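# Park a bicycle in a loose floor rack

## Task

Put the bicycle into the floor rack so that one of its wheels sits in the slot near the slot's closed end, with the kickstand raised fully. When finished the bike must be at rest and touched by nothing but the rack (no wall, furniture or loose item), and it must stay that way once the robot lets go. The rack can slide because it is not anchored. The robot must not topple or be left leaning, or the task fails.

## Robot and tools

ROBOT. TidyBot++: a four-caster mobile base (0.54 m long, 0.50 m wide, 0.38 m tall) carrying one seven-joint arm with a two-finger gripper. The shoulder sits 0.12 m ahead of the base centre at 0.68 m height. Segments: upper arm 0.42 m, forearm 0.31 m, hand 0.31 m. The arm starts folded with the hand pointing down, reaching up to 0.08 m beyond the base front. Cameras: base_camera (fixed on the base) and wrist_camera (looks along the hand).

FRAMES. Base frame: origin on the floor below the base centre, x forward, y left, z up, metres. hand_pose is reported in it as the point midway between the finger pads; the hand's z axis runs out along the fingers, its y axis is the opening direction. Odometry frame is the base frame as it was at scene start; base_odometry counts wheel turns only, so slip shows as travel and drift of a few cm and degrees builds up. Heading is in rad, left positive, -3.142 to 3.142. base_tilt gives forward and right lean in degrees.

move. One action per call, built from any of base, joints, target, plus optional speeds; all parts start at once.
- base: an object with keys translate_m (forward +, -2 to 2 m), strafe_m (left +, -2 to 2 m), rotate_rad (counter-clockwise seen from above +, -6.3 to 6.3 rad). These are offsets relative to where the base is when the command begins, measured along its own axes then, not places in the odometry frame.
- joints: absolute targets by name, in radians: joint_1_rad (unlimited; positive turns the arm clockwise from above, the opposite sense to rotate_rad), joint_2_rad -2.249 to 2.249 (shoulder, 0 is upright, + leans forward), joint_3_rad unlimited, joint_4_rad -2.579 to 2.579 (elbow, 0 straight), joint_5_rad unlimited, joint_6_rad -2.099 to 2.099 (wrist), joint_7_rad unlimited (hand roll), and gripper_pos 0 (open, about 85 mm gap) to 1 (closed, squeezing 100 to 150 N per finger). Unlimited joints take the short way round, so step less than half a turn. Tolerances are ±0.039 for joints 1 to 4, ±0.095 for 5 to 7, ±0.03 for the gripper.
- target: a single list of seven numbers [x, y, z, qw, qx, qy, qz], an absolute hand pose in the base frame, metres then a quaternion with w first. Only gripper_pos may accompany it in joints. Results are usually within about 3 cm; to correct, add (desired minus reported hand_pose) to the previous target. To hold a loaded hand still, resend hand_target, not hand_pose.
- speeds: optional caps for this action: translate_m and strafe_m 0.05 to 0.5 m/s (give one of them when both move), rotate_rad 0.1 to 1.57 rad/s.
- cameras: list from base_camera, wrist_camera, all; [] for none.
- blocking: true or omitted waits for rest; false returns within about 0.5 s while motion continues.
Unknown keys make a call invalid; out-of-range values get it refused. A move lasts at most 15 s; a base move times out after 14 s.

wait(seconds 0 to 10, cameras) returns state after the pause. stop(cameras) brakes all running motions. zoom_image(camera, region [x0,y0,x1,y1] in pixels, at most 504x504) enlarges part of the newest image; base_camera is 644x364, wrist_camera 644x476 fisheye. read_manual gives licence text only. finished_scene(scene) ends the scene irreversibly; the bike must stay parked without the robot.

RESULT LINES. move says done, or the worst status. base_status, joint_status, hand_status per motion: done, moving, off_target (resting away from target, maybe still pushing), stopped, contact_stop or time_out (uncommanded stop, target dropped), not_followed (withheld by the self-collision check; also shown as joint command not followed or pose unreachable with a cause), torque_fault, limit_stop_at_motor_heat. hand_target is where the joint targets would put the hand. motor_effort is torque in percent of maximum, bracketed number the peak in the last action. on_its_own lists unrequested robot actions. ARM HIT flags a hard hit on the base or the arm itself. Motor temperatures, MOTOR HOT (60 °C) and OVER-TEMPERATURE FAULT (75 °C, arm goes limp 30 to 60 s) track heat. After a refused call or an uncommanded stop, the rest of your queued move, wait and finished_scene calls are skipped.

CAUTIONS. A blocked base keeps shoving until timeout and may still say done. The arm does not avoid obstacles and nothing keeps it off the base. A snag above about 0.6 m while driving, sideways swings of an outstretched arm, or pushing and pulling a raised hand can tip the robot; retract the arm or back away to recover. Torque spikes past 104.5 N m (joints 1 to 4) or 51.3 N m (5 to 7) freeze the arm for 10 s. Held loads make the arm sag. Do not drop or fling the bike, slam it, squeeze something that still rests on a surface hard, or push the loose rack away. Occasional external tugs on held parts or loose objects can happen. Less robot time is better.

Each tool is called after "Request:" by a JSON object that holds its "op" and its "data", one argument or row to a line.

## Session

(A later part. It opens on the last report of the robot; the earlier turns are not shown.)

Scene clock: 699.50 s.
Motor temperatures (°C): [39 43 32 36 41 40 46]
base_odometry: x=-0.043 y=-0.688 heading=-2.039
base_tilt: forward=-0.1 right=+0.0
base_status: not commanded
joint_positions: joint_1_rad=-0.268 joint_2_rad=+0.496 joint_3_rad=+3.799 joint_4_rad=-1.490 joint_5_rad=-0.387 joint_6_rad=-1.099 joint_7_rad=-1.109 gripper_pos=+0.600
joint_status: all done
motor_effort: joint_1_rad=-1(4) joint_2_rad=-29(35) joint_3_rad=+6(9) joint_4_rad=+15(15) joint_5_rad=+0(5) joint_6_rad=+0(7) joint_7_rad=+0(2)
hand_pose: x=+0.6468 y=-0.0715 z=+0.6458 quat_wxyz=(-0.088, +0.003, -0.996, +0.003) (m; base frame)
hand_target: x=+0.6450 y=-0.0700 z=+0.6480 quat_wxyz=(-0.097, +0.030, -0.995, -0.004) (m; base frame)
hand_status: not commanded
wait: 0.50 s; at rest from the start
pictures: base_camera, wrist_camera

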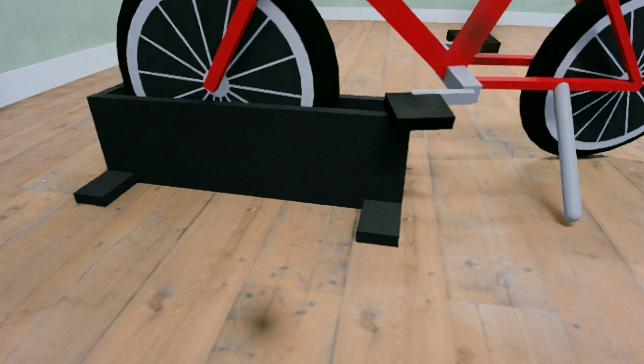

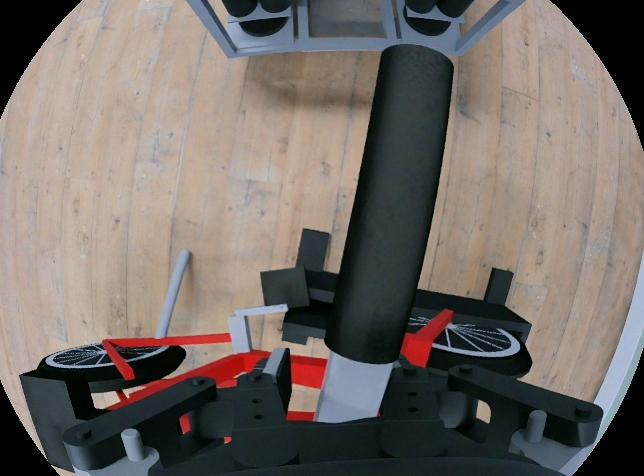

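Request:
{"op": "move", "data": {
  "joints": {"gripper_pos": 0.15},
  "cameras": []
}}

Request:
{"op": "move", "data": {
  "target": [0.635, -0.07, 0.74, -0.0967, 0.03, -0.9949, -0.0037],
  "cameras": ["wrist_camera"]
}}

Request:
{"op": "move", "data": {
  "target": [0.56, -0.05, 0.86, -0.05, 0.2, -0.978, 0]
}}

Scene clock: 705.17 s.
Motor temperatures (°C): [39 43 32 36 41 40 46]
move: done
base_odometry: x=-0.043 y=-0.688 heading=-2.039
base_tilt: forward=+0.0 right=+0.0
base_status: not commanded
joint_positions: joint_1_rad=-0.268 joint_2_rad=+0.496 joint_3_rad=+3.799 joint_4_rad=-1.490 joint_5_rad=-0.387 joint_6_rad=-1.099 joint_7_rad=-1.109 gripper_pos=+0.150
joint_status: all done
motor_effort: joint_1_rad=-1(1) joint_2_rad=-30(30) joint_3_rad=+6(6) joint_4_rad=+14(15) joint_5_rad=+0(1) joint_6_rad=+1(2) joint_7_rad=+0(0)
hand_pose: x=+0.6468 y=-0.0715 z=+0.6458 quat_wxyz=(-0.088, +0.003, -0.996, +0.003) (m; base frame)
hand_target: x=+0.6450 y=-0.0700 z=+0.6480 quat_wxyz=(-0.097, +0.030, -0.995, -0.004) (m; base frame)
hand_status: not commanded
pictures: none
No camera images: "cameras" was empty.

Scene clock: 706.33 s.
Motor temperatures (°C): [39 42 32 36 41 40 46]
move: off_target
base_odometry: x=-0.043 y=-0.688 heading=-2.039
base_tilt: forward=+0.0 right=+0.0
base_status: not commanded
joint_positions: joint_1_rad=-0.226 joint_2_rad=+0.398 joint_3_rad=+3.749 joint_4_rad=-1.336 joint_5_rad=-0.356 joint_6_rad=-1.246 joint_7_rad=-1.109 gripper_pos=+0.150
joint_status: not commanded
motor_effort: joint_1_rad=+0(1) joint_2_rad=-28(32) joint_3_rad=+5(7) joint_4_rad=+15(16) joint_5_rad=+0(1) joint_6_rad=+2(3) joint_7_rad=+0(0)
hand_pose: x=+0.6573 y=-0.0638 z=+0.7363 quat_wxyz=(-0.130, +0.034, -0.991, -0.013) (m; base frame)
hand_target: x=+0.6350 y=-0.0700 z=+0.7400 quat_wxyz=(-0.097, +0.030, -0.995, -0.004) (m; base frame)
hand_status: off_target (0.023 m and 4.1 deg from the pose sent, 0.095 m and 3.3 deg at the start)
pictures: wrist_camera

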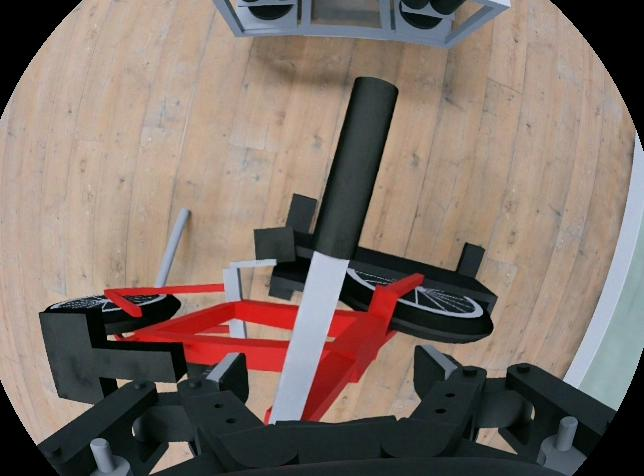

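Scene clock: 708.03 s.
Motor temperatures (°C): [39 42 32 36 41 40 46]
move: off_target
base_odometry: x=-0.043 y=-0.688 heading=-2.039
base_tilt: forward=+0.0 right=+0.0
base_status: not commanded
joint_positions: joint_1_rad=-0.161 joint_2_rad=+0.280 joint_3_rad=+3.604 joint_4_rad=-1.071 joint_5_rad=-0.231 joint_6_rad=-1.676 joint_7_rad=-1.007 gripper_pos=+0.150
joint_status: not commanded
motor_effort: joint_1_rad=-1(1) joint_2_rad=-25(30) joint_3_rad=+3(5) joint_4_rad=+14(17) joint_5_rad=+0(1) joint_6_rad=+1(3) joint_7_rad=+0(0)
hand_pose: x=+0.5841 y=-0.0371 z=+0.8547 quat_wxyz=(-0.085, +0.162, -0.983, -0.019) (m; base frame)
hand_target: x=+0.5600 y=-0.0500 z=+0.8600 quat_wxyz=(-0.050, +0.200, -0.978, +0.000) (m; base frame)
hand_status: off_target (0.028 m and 6.3 deg from the pose sent, 0.158 m and 21.3 deg at the start)
pictures: base_camera, wrist_camera

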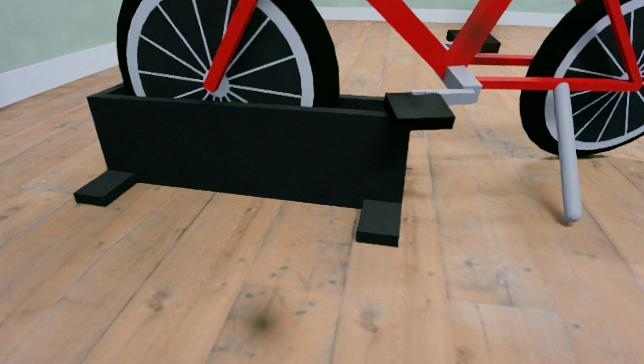

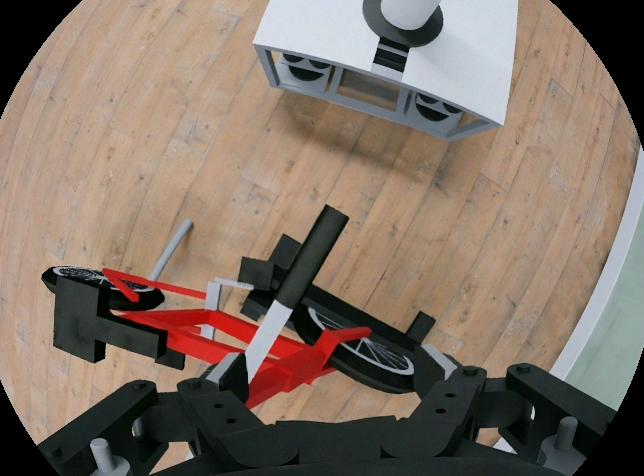

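Request:
{"op": "move", "data": {
  "base": {"strafe_m": -0.373, "translate_m": 0.0},
  "cameras": []
}}

Request:
{"op": "move", "data": {
  "joints": {"joint_1_rad":0,"joint_2_rad":0.1,"joint_3_rad":3.14,"joint_4_rad":-1.9,"joint_5_rad":0,"joint_6_rad":-1.0,"joint_7_rad":1.57,"gripper_pos":1.0}
}}

Scene clock: 719.07 s.
Motor temperatures (°C): [39 42 32 36 41 40 46]
move: done
base_odometry: x=-0.376 y=-0.520 heading=-2.040
base_tilt: forward=+0.1 right=+0.1
base_status: done
joint_positions: joint_1_rad=-0.147 joint_2_rad=+0.279 joint_3_rad=+3.596 joint_4_rad=-1.070 joint_5_rad=-0.221 joint_6_rad=-1.681 joint_7_rad=-1.007 gripper_pos=+0.150
joint_status: not commanded
motor_effort: joint_1_rad=-1(3) joint_2_rad=-25(29) joint_3_rad=+3(5) joint_4_rad=+15(16) joint_5_rad=-1(2) joint_6_rad=+1(3) joint_7_rad=+0(0)
hand_pose: x=+0.5817 y=-0.0429 z=+0.8547 quat_wxyz=(-0.082, +0.159, -0.984, -0.016) (m; base frame)
hand_target: x=+0.5600 y=-0.0500 z=+0.8600 quat_wxyz=(-0.050, +0.200, -0.978, +0.000) (m; base frame)
hand_status: not commanded
pictures: none
No camera images: "cameras" was empty.

Scene clock: 722.23 s.
Motor temperatures (°C): [39 42 32 36 41 40 46]
move: done
base_odometry: x=-0.376 y=-0.520 heading=-2.040
base_tilt: forward=+0.0 right=+0.0
base_status: not commanded
joint_positions: joint_1_rad=-0.012 joint_2_rad=+0.124 joint_3_rad=+3.158 joint_4_rad=-1.873 joint_5_rad=-0.067 joint_6_rad=-1.075 joint_7_rad=+1.490 gripper_pos=+0.999
joint_status: all done
motor_effort: joint_1_rad=-1(2) joint_2_rad=-19(25) joint_3_rad=+1(4) joint_4_rad=+14(16) joint_5_rad=+0(2) joint_6_rad=+1(2) joint_7_rad=+0(1)
hand_pose: x=+0.4794 y=+0.0179 z=+0.6594 quat_wxyz=(-0.030, +0.997, -0.058, +0.034) (m; base frame)
hand_target: x=+0.4908 y=+0.0019 z=+0.6615 quat_wxyz=(+0.000, +0.997, +0.000, +0.071) (m; base frame)
hand_status: not commanded
pictures: base_camera, wrist_camera

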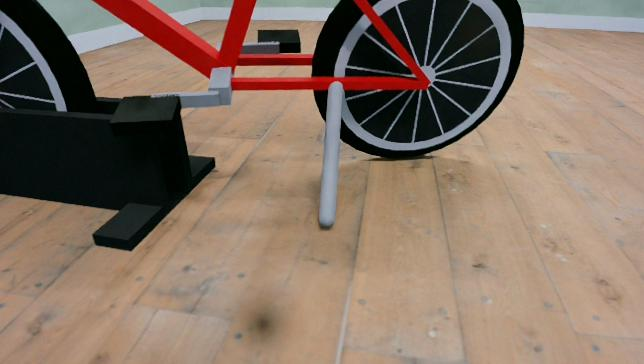

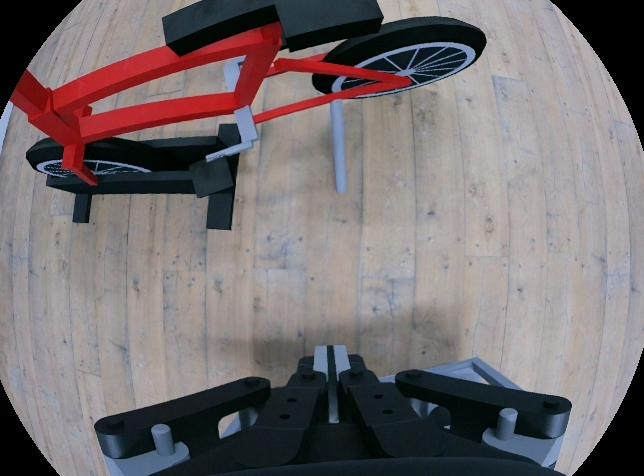

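Request:
{"op": "move", "data": {
  "target": [0.62, 0.085, 0.20, 0.01, 0.908, -0.01, 0.418],
  "cameras": ["base_camera"]
}}

Request:
{"op": "move", "data": {
  "target": [0.73, 0.075, 0.07, 0.01, 0.908, -0.01, 0.418]
}}

Scene clock: 731.33 s.
Motor temperatures (°C): [39 42 32 36 41 40 46]
move: off_target
base_odometry: x=-0.376 y=-0.520 heading=-2.040
base_tilt: forward=-0.1 right=+0.0
base_status: not commanded
joint_positions: joint_1_rad=-0.383 joint_2_rad=+1.557 joint_3_rad=+3.183 joint_4_rad=-2.013 joint_5_rad=-0.225 joint_6_rad=+1.200 joint_7_rad=+1.414 gripper_pos=+0.999
joint_status: not commanded
motor_effort: joint_1_rad=-1(1) joint_2_rad=-32(36) joint_3_rad=+3(3) joint_4_rad=-4(14) joint_5_rad=-1(1) joint_6_rad=+6(8) joint_7_rad=+0(0)
hand_pose: x=+0.6147 y=+0.1089 z=+0.1842 quat_wxyz=(-0.003, +0.921, +0.034, +0.389) (m; base frame)
hand_target: x=+0.6200 y=+0.0850 z=+0.2000 quat_wxyz=(+0.010, +0.908, -0.010, +0.418) (m; base frame)
hand_status: off_target (0.029 m and 6.4 deg from the pose sent, 0.485 m and 46.1 deg at the start)
pictures: base_camera

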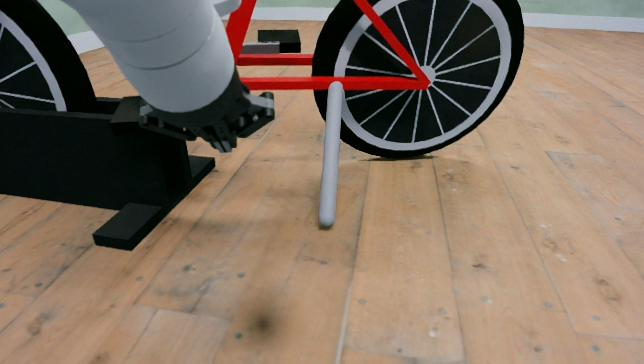

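Scene clock: 733.20 s.
Motor temperatures (°C): [39 42 32 36 41 40 46]
move: off_target
base_odometry: x=-0.376 y=-0.520 heading=-2.040
base_tilt: forward=+0.0 right=+0.0
base_status: not commanded
joint_positions: joint_1_rad=-0.282 joint_2_rad=+1.790 joint_3_rad=+3.193 joint_4_rad=-1.452 joint_5_rad=-0.225 joint_6_rad=+0.997 joint_7_rad=+1.414 gripper_pos=+0.999
joint_status: not commanded
motor_effort: joint_1_rad=-1(2) joint_2_rad=-37(38) joint_3_rad=+3(4) joint_4_rad=+1(5) joint_5_rad=-1(1) joint_6_rad=+7(8) joint_7_rad=+0(0)
hand_pose: x=+0.7336 y=+0.0950 z=+0.0868 quat_wxyz=(-0.018, +0.897, -0.024, +0.440) (m; base frame)
hand_target: x=+0.7300 y=+0.0750 z=+0.0700 quat_wxyz=(+0.010, +0.908, -0.010, +0.418) (m; base frame)
hand_status: off_target (0.026 m and 4.6 deg from the pose sent, 0.166 m and 6.4 deg at the start)
pictures: base_camera, wrist_camera

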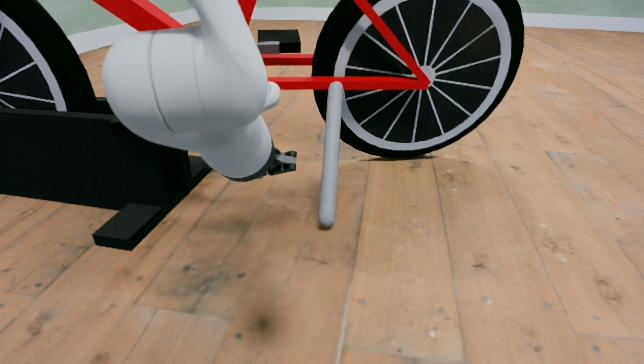

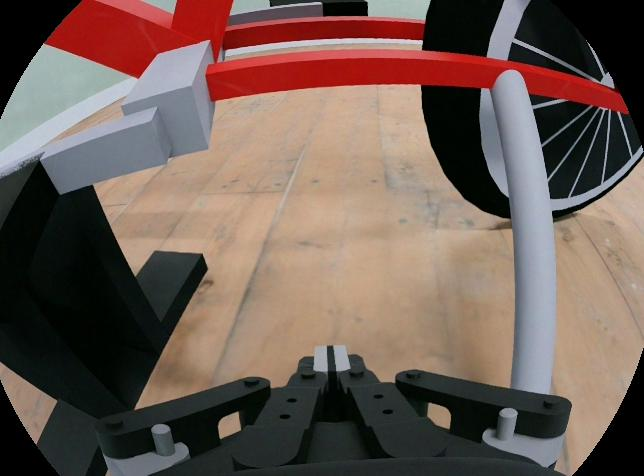

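Request:
{"op": "move", "data": {
  "target": [0.735, 0.05, 0.045, 0.01, 0.908, -0.01, 0.418],
  "cameras": []
}}

Request:
{"op": "move", "data": {
  "target": [0.735, -0.12, 0.05, 0.01, 0.908, -0.01, 0.418]
}}

Scene clock: 737.23 s.
Motor temperatures (°C): [39 42 32 36 41 40 46]
move: off_target
base_odometry: x=-0.376 y=-0.520 heading=-2.040
base_tilt: forward=+0.0 right=+0.0
base_status: not commanded
joint_positions: joint_1_rad=-0.193 joint_2_rad=+1.854 joint_3_rad=+3.193 joint_4_rad=-1.364 joint_5_rad=-0.224 joint_6_rad=+0.980 joint_7_rad=+1.425 gripper_pos=+0.999
joint_status: not commanded
motor_effort: joint_1_rad=-1(3) joint_2_rad=-37(39) joint_3_rad=+3(4) joint_4_rad=+1(3) joint_5_rad=+0(1) joint_6_rad=+8(8) joint_7_rad=+0(0)
hand_pose: x=+0.7414 y=+0.0423 z=+0.0613 quat_wxyz=(+0.001, +0.895, -0.058, +0.443) (m; base frame)
hand_target: x=+0.7350 y=+0.0500 z=+0.0450 quat_wxyz=(+0.010, +0.908, -0.010, +0.418) (m; base frame)
hand_status: off_target (0.019 m and 6.5 deg from the pose sent, 0.061 m and 4.6 deg at the start)
pictures: none
No camera images: "cameras" was empty.

Scene clock: 739.13 s.
Motor temperatures (°C): [39 42 32 36 41 40 46]
move: off_target
base_odometry: x=-0.376 y=-0.520 heading=-2.040
base_tilt: forward=+0.0 right=+0.0
base_status: not commanded
joint_positions: joint_1_rad=+0.242 joint_2_rad=+1.858 joint_3_rad=+3.101 joint_4_rad=-1.347 joint_5_rad=+0.235 joint_6_rad=+0.949 joint_7_rad=+1.521 gripper_pos=+0.999
joint_status: not commanded
motor_effort: joint_1_rad=+7(16) joint_2_rad=-40(41) joint_3_rad=+4(11) joint_4_rad=+5(9) joint_5_rad=-4(10) joint_6_rad=+8(10) joint_7_rad=+0(1)
hand_pose: x=+0.7379 y=-0.0735 z=+0.0553 quat_wxyz=(-0.030, +0.900, -0.043, +0.432) (m; base frame)
hand_target: x=+0.7350 y=-0.1200 z=+0.0500 quat_wxyz=(+0.010, +0.908, -0.010, +0.418) (m; base frame)
hand_status: off_target (0.047 m and 6.2 deg from the pose sent, 0.163 m and 6.5 deg at the start)
pictures: base_camera, wrist_camera

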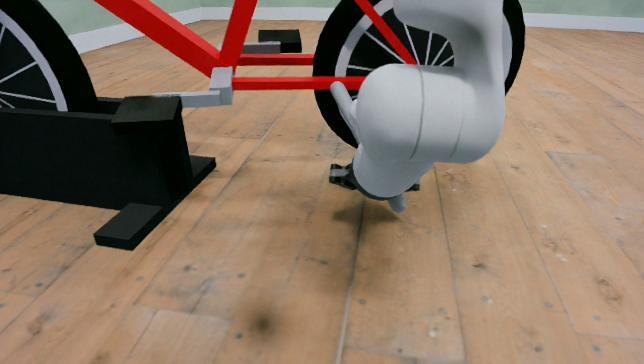

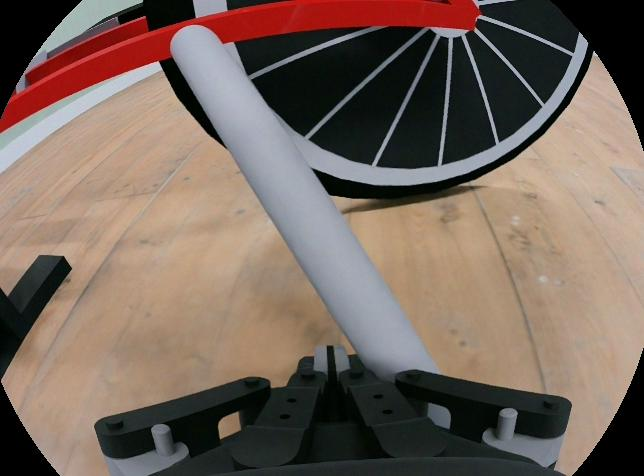

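Request:
{"op": "move", "data": {
  "target": [0.735, -0.19, 0.085, 0.01, 0.908, -0.01, 0.418]
}}

Scene clock: 742.27 s.
Motor temperatures (°C): [39 42 32 36 41 40 46]
move: off_target
base_odometry: x=-0.376 y=-0.520 heading=-2.040
base_tilt: forward=-0.1 right=+0.1
base_status: not commanded
joint_positions: joint_1_rad=+0.481 joint_2_rad=+1.770 joint_3_rad=+3.104 joint_4_rad=-1.347 joint_5_rad=+0.362 joint_6_rad=+0.891 joint_7_rad=+1.540 gripper_pos=+0.999
joint_status: not commanded
motor_effort: joint_1_rad=-1(10) joint_2_rad=-39(42) joint_3_rad=-1(5) joint_4_rad=+3(5) joint_5_rad=+1(6) joint_6_rad=+7(9) joint_7_rad=+0(0)
hand_pose: x=+0.7448 y=-0.2095 z=+0.0979 quat_wxyz=(+0.010, +0.891, -0.076, +0.447) (m; base frame)
hand_target: x=+0.7350 y=-0.1900 z=+0.0850 quat_wxyz=(+0.010, +0.908, -0.010, +0.418) (m; base frame)
hand_status: off_target (0.025 m and 8.4 deg from the pose sent, 0.120 m and 6.2 deg at the start)
pictures: base_camera, wrist_camera

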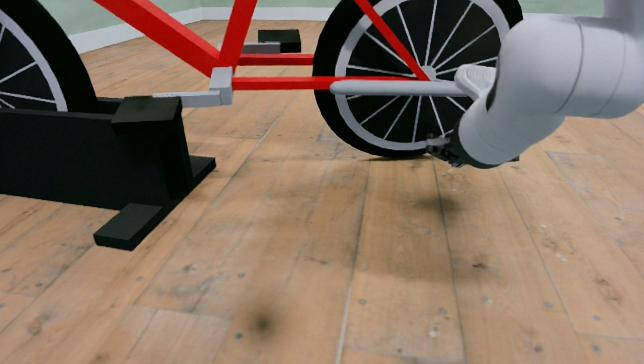

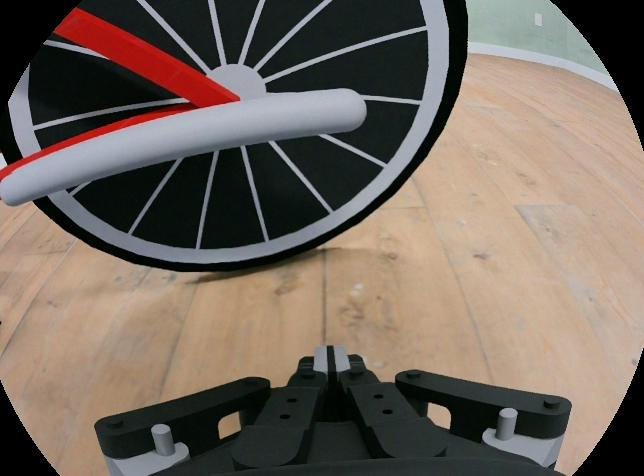

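Request:
{"op": "move", "data": {
  "target": [0.62, -0.17, 0.14, 0.01, 0.908, -0.01, 0.418],
  "cameras": []
}}

Request:
{"op": "move", "data": {
  "base": {"translate_m": -0.25, "strafe_m": 0.35},
  "joints": {"joint_1_rad":0,"joint_2_rad":0.1,"joint_3_rad":3.14,"joint_4_rad":-2.2,"joint_5_rad":0,"joint_6_rad":-0.8,"joint_7_rad":1.57}
}}

Scene clock: 748.10 s.
Motor temperatures (°C): [39 42 32 36 41 40 46]
move: off_target
base_odometry: x=-0.376 y=-0.520 heading=-2.040
base_tilt: forward=+0.0 right=+0.1
base_status: not commanded
joint_positions: joint_1_rad=+0.566 joint_2_rad=+1.701 joint_3_rad=+3.104 joint_4_rad=-1.789 joint_5_rad=+0.363 joint_6_rad=+1.086 joint_7_rad=+1.723 gripper_pos=+0.999
joint_status: not commanded
motor_effort: joint_1_rad=-1(2) joint_2_rad=-33(40) joint_3_rad=-2(2) joint_4_rad=-3(4) joint_5_rad=+1(2) joint_6_rad=+6(8) joint_7_rad=+0(0)
hand_pose: x=+0.6064 y=-0.1703 z=+0.1119 quat_wxyz=(-0.001, +0.922, -0.064, +0.382) (m; base frame)
hand_target: x=+0.6200 y=-0.1700 z=+0.1400 quat_wxyz=(+0.010, +0.908, -0.010, +0.418) (m; base frame)
hand_status: off_target (0.031 m and 7.7 deg from the pose sent, 0.137 m and 8.4 deg at the start)
pictures: none
No camera images: "cameras" was empty.

Scene clock: 751.37 s.
Motor temperatures (°C): [39 42 32 36 41 40 46]
move: done
base_odometry: x=+0.049 y=-0.455 heading=-2.039
base_tilt: forward=+0.0 right=+0.0
base_status: done
joint_positions: joint_1_rad=+0.011 joint_2_rad=+0.117 joint_3_rad=+3.121 joint_4_rad=-2.173 joint_5_rad=+0.067 joint_6_rad=-0.725 joint_7_rad=+1.648 gripper_pos=+0.999
joint_status: all done
motor_effort: joint_1_rad=-1(3) joint_2_rad=-16(39) joint_3_rad=+1(3) joint_4_rad=+11(13) joint_5_rad=+1(3) joint_6_rad=+1(8) joint_7_rad=+0(1)
hand_pose: x=+0.4442 y=-0.0093 z=+0.5841 quat_wxyz=(+0.025, +0.996, +0.067, +0.062) (m; base frame)
hand_target: x=+0.4084 y=+0.0018 z=+0.5800 quat_wxyz=(+0.000, +1.000, +0.000, +0.021) (m; base frame)
hand_status: not commanded
pictures: base_camera, wrist_camera

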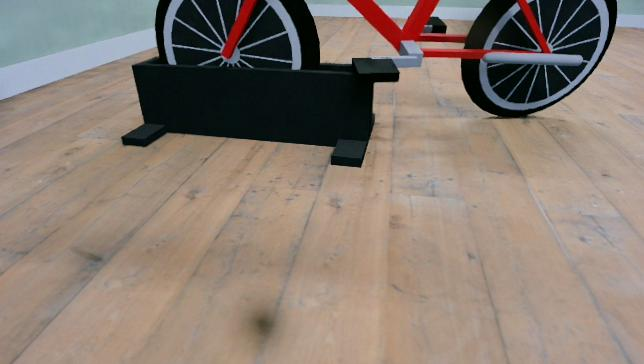

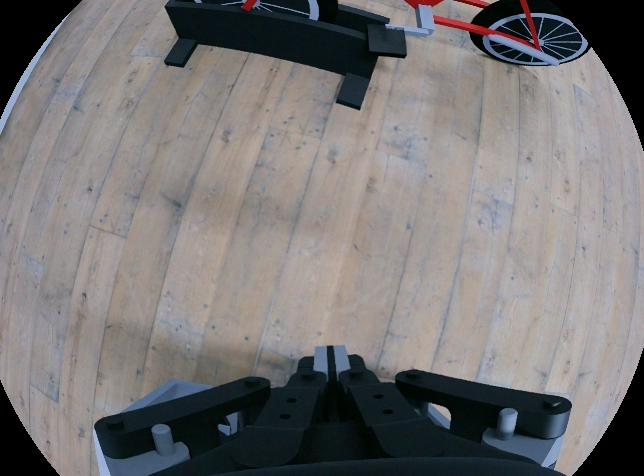

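Request:
{"op": "zoom_image", "data": {
  "camera": "base_camera",
  "region": [110, 0, 400, 180]
}}

Request:
{"op": "move", "data": {
  "joints": {"joint_1_rad":0.1,"joint_2_rad":0.0,"joint_3_rad":3.14,"joint_4_rad":-1.6,"joint_5_rad":0,"joint_6_rad":-0.9,"joint_7_rad":1.57},
  "base": {"translate_m": -0.05}
}}

Request:
{"op": "zoom_image", "data": {
  "camera": "wrist_camera",
  "region": [130, 0, 450, 240]
}}

Scaled by 1.738.

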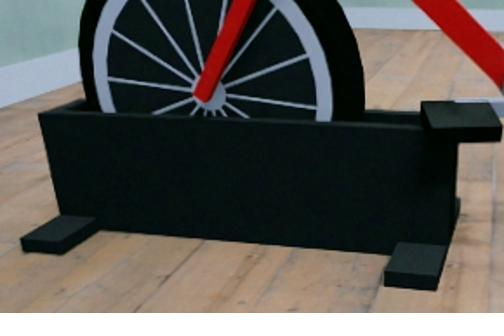

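Scene clock: 758.30 s.
Motor temperatures (°C): [39 42 32 36 41 40 46]
move: done
base_odometry: x=+0.072 y=-0.410 heading=-2.039
base_tilt: forward=-0.1 right=+0.0
base_status: done
joint_positions: joint_1_rad=+0.089 joint_2_rad=+0.019 joint_3_rad=+3.122 joint_4_rad=-1.621 joint_5_rad=+0.066 joint_6_rad=-0.830 joint_7_rad=+1.647 gripper_pos=+0.999
joint_status: all done
motor_effort: joint_1_rad=-1(2) joint_2_rad=-19(20) joint_3_rad=+2(3) joint_4_rad=+18(19) joint_5_rad=+0(1) joint_6_rad=+6(7) joint_7_rad=+0(1)
hand_pose: x=+0.6320 y=-0.0495 z=+0.8373 quat_wxyz=(+0.054, +0.944, +0.016, +0.326) (m; base frame)
hand_target: x=+0.6172 y=-0.0478 z=+0.8440 quat_wxyz=(+0.015, +0.948, -0.047, +0.315) (m; base frame)
hand_status: not commanded
pictures: base_camera, wrist_camera

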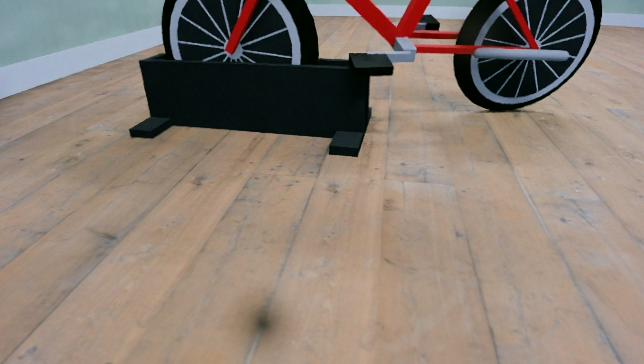

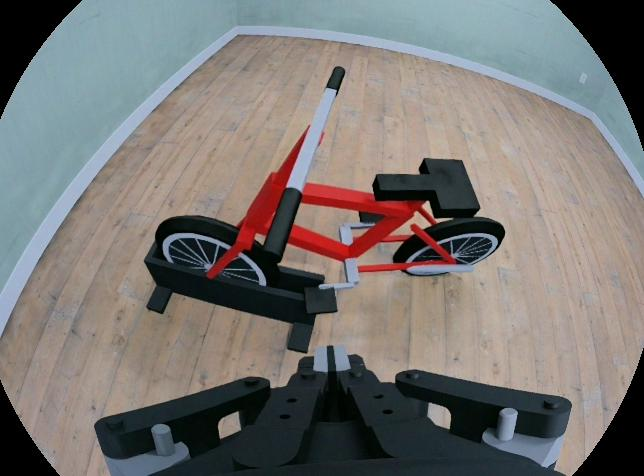

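Scaled by 1.575.

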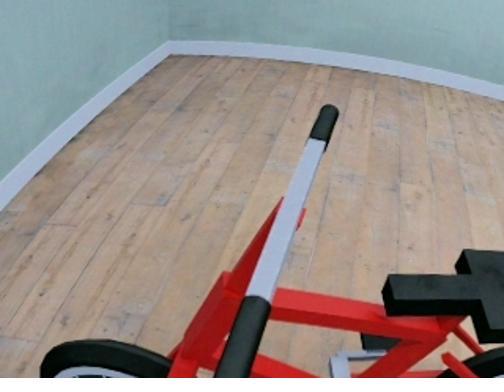

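Request:
{"op": "finished_scene", "data": {
  "scene": 2
}}

The scene is finished: the task was done.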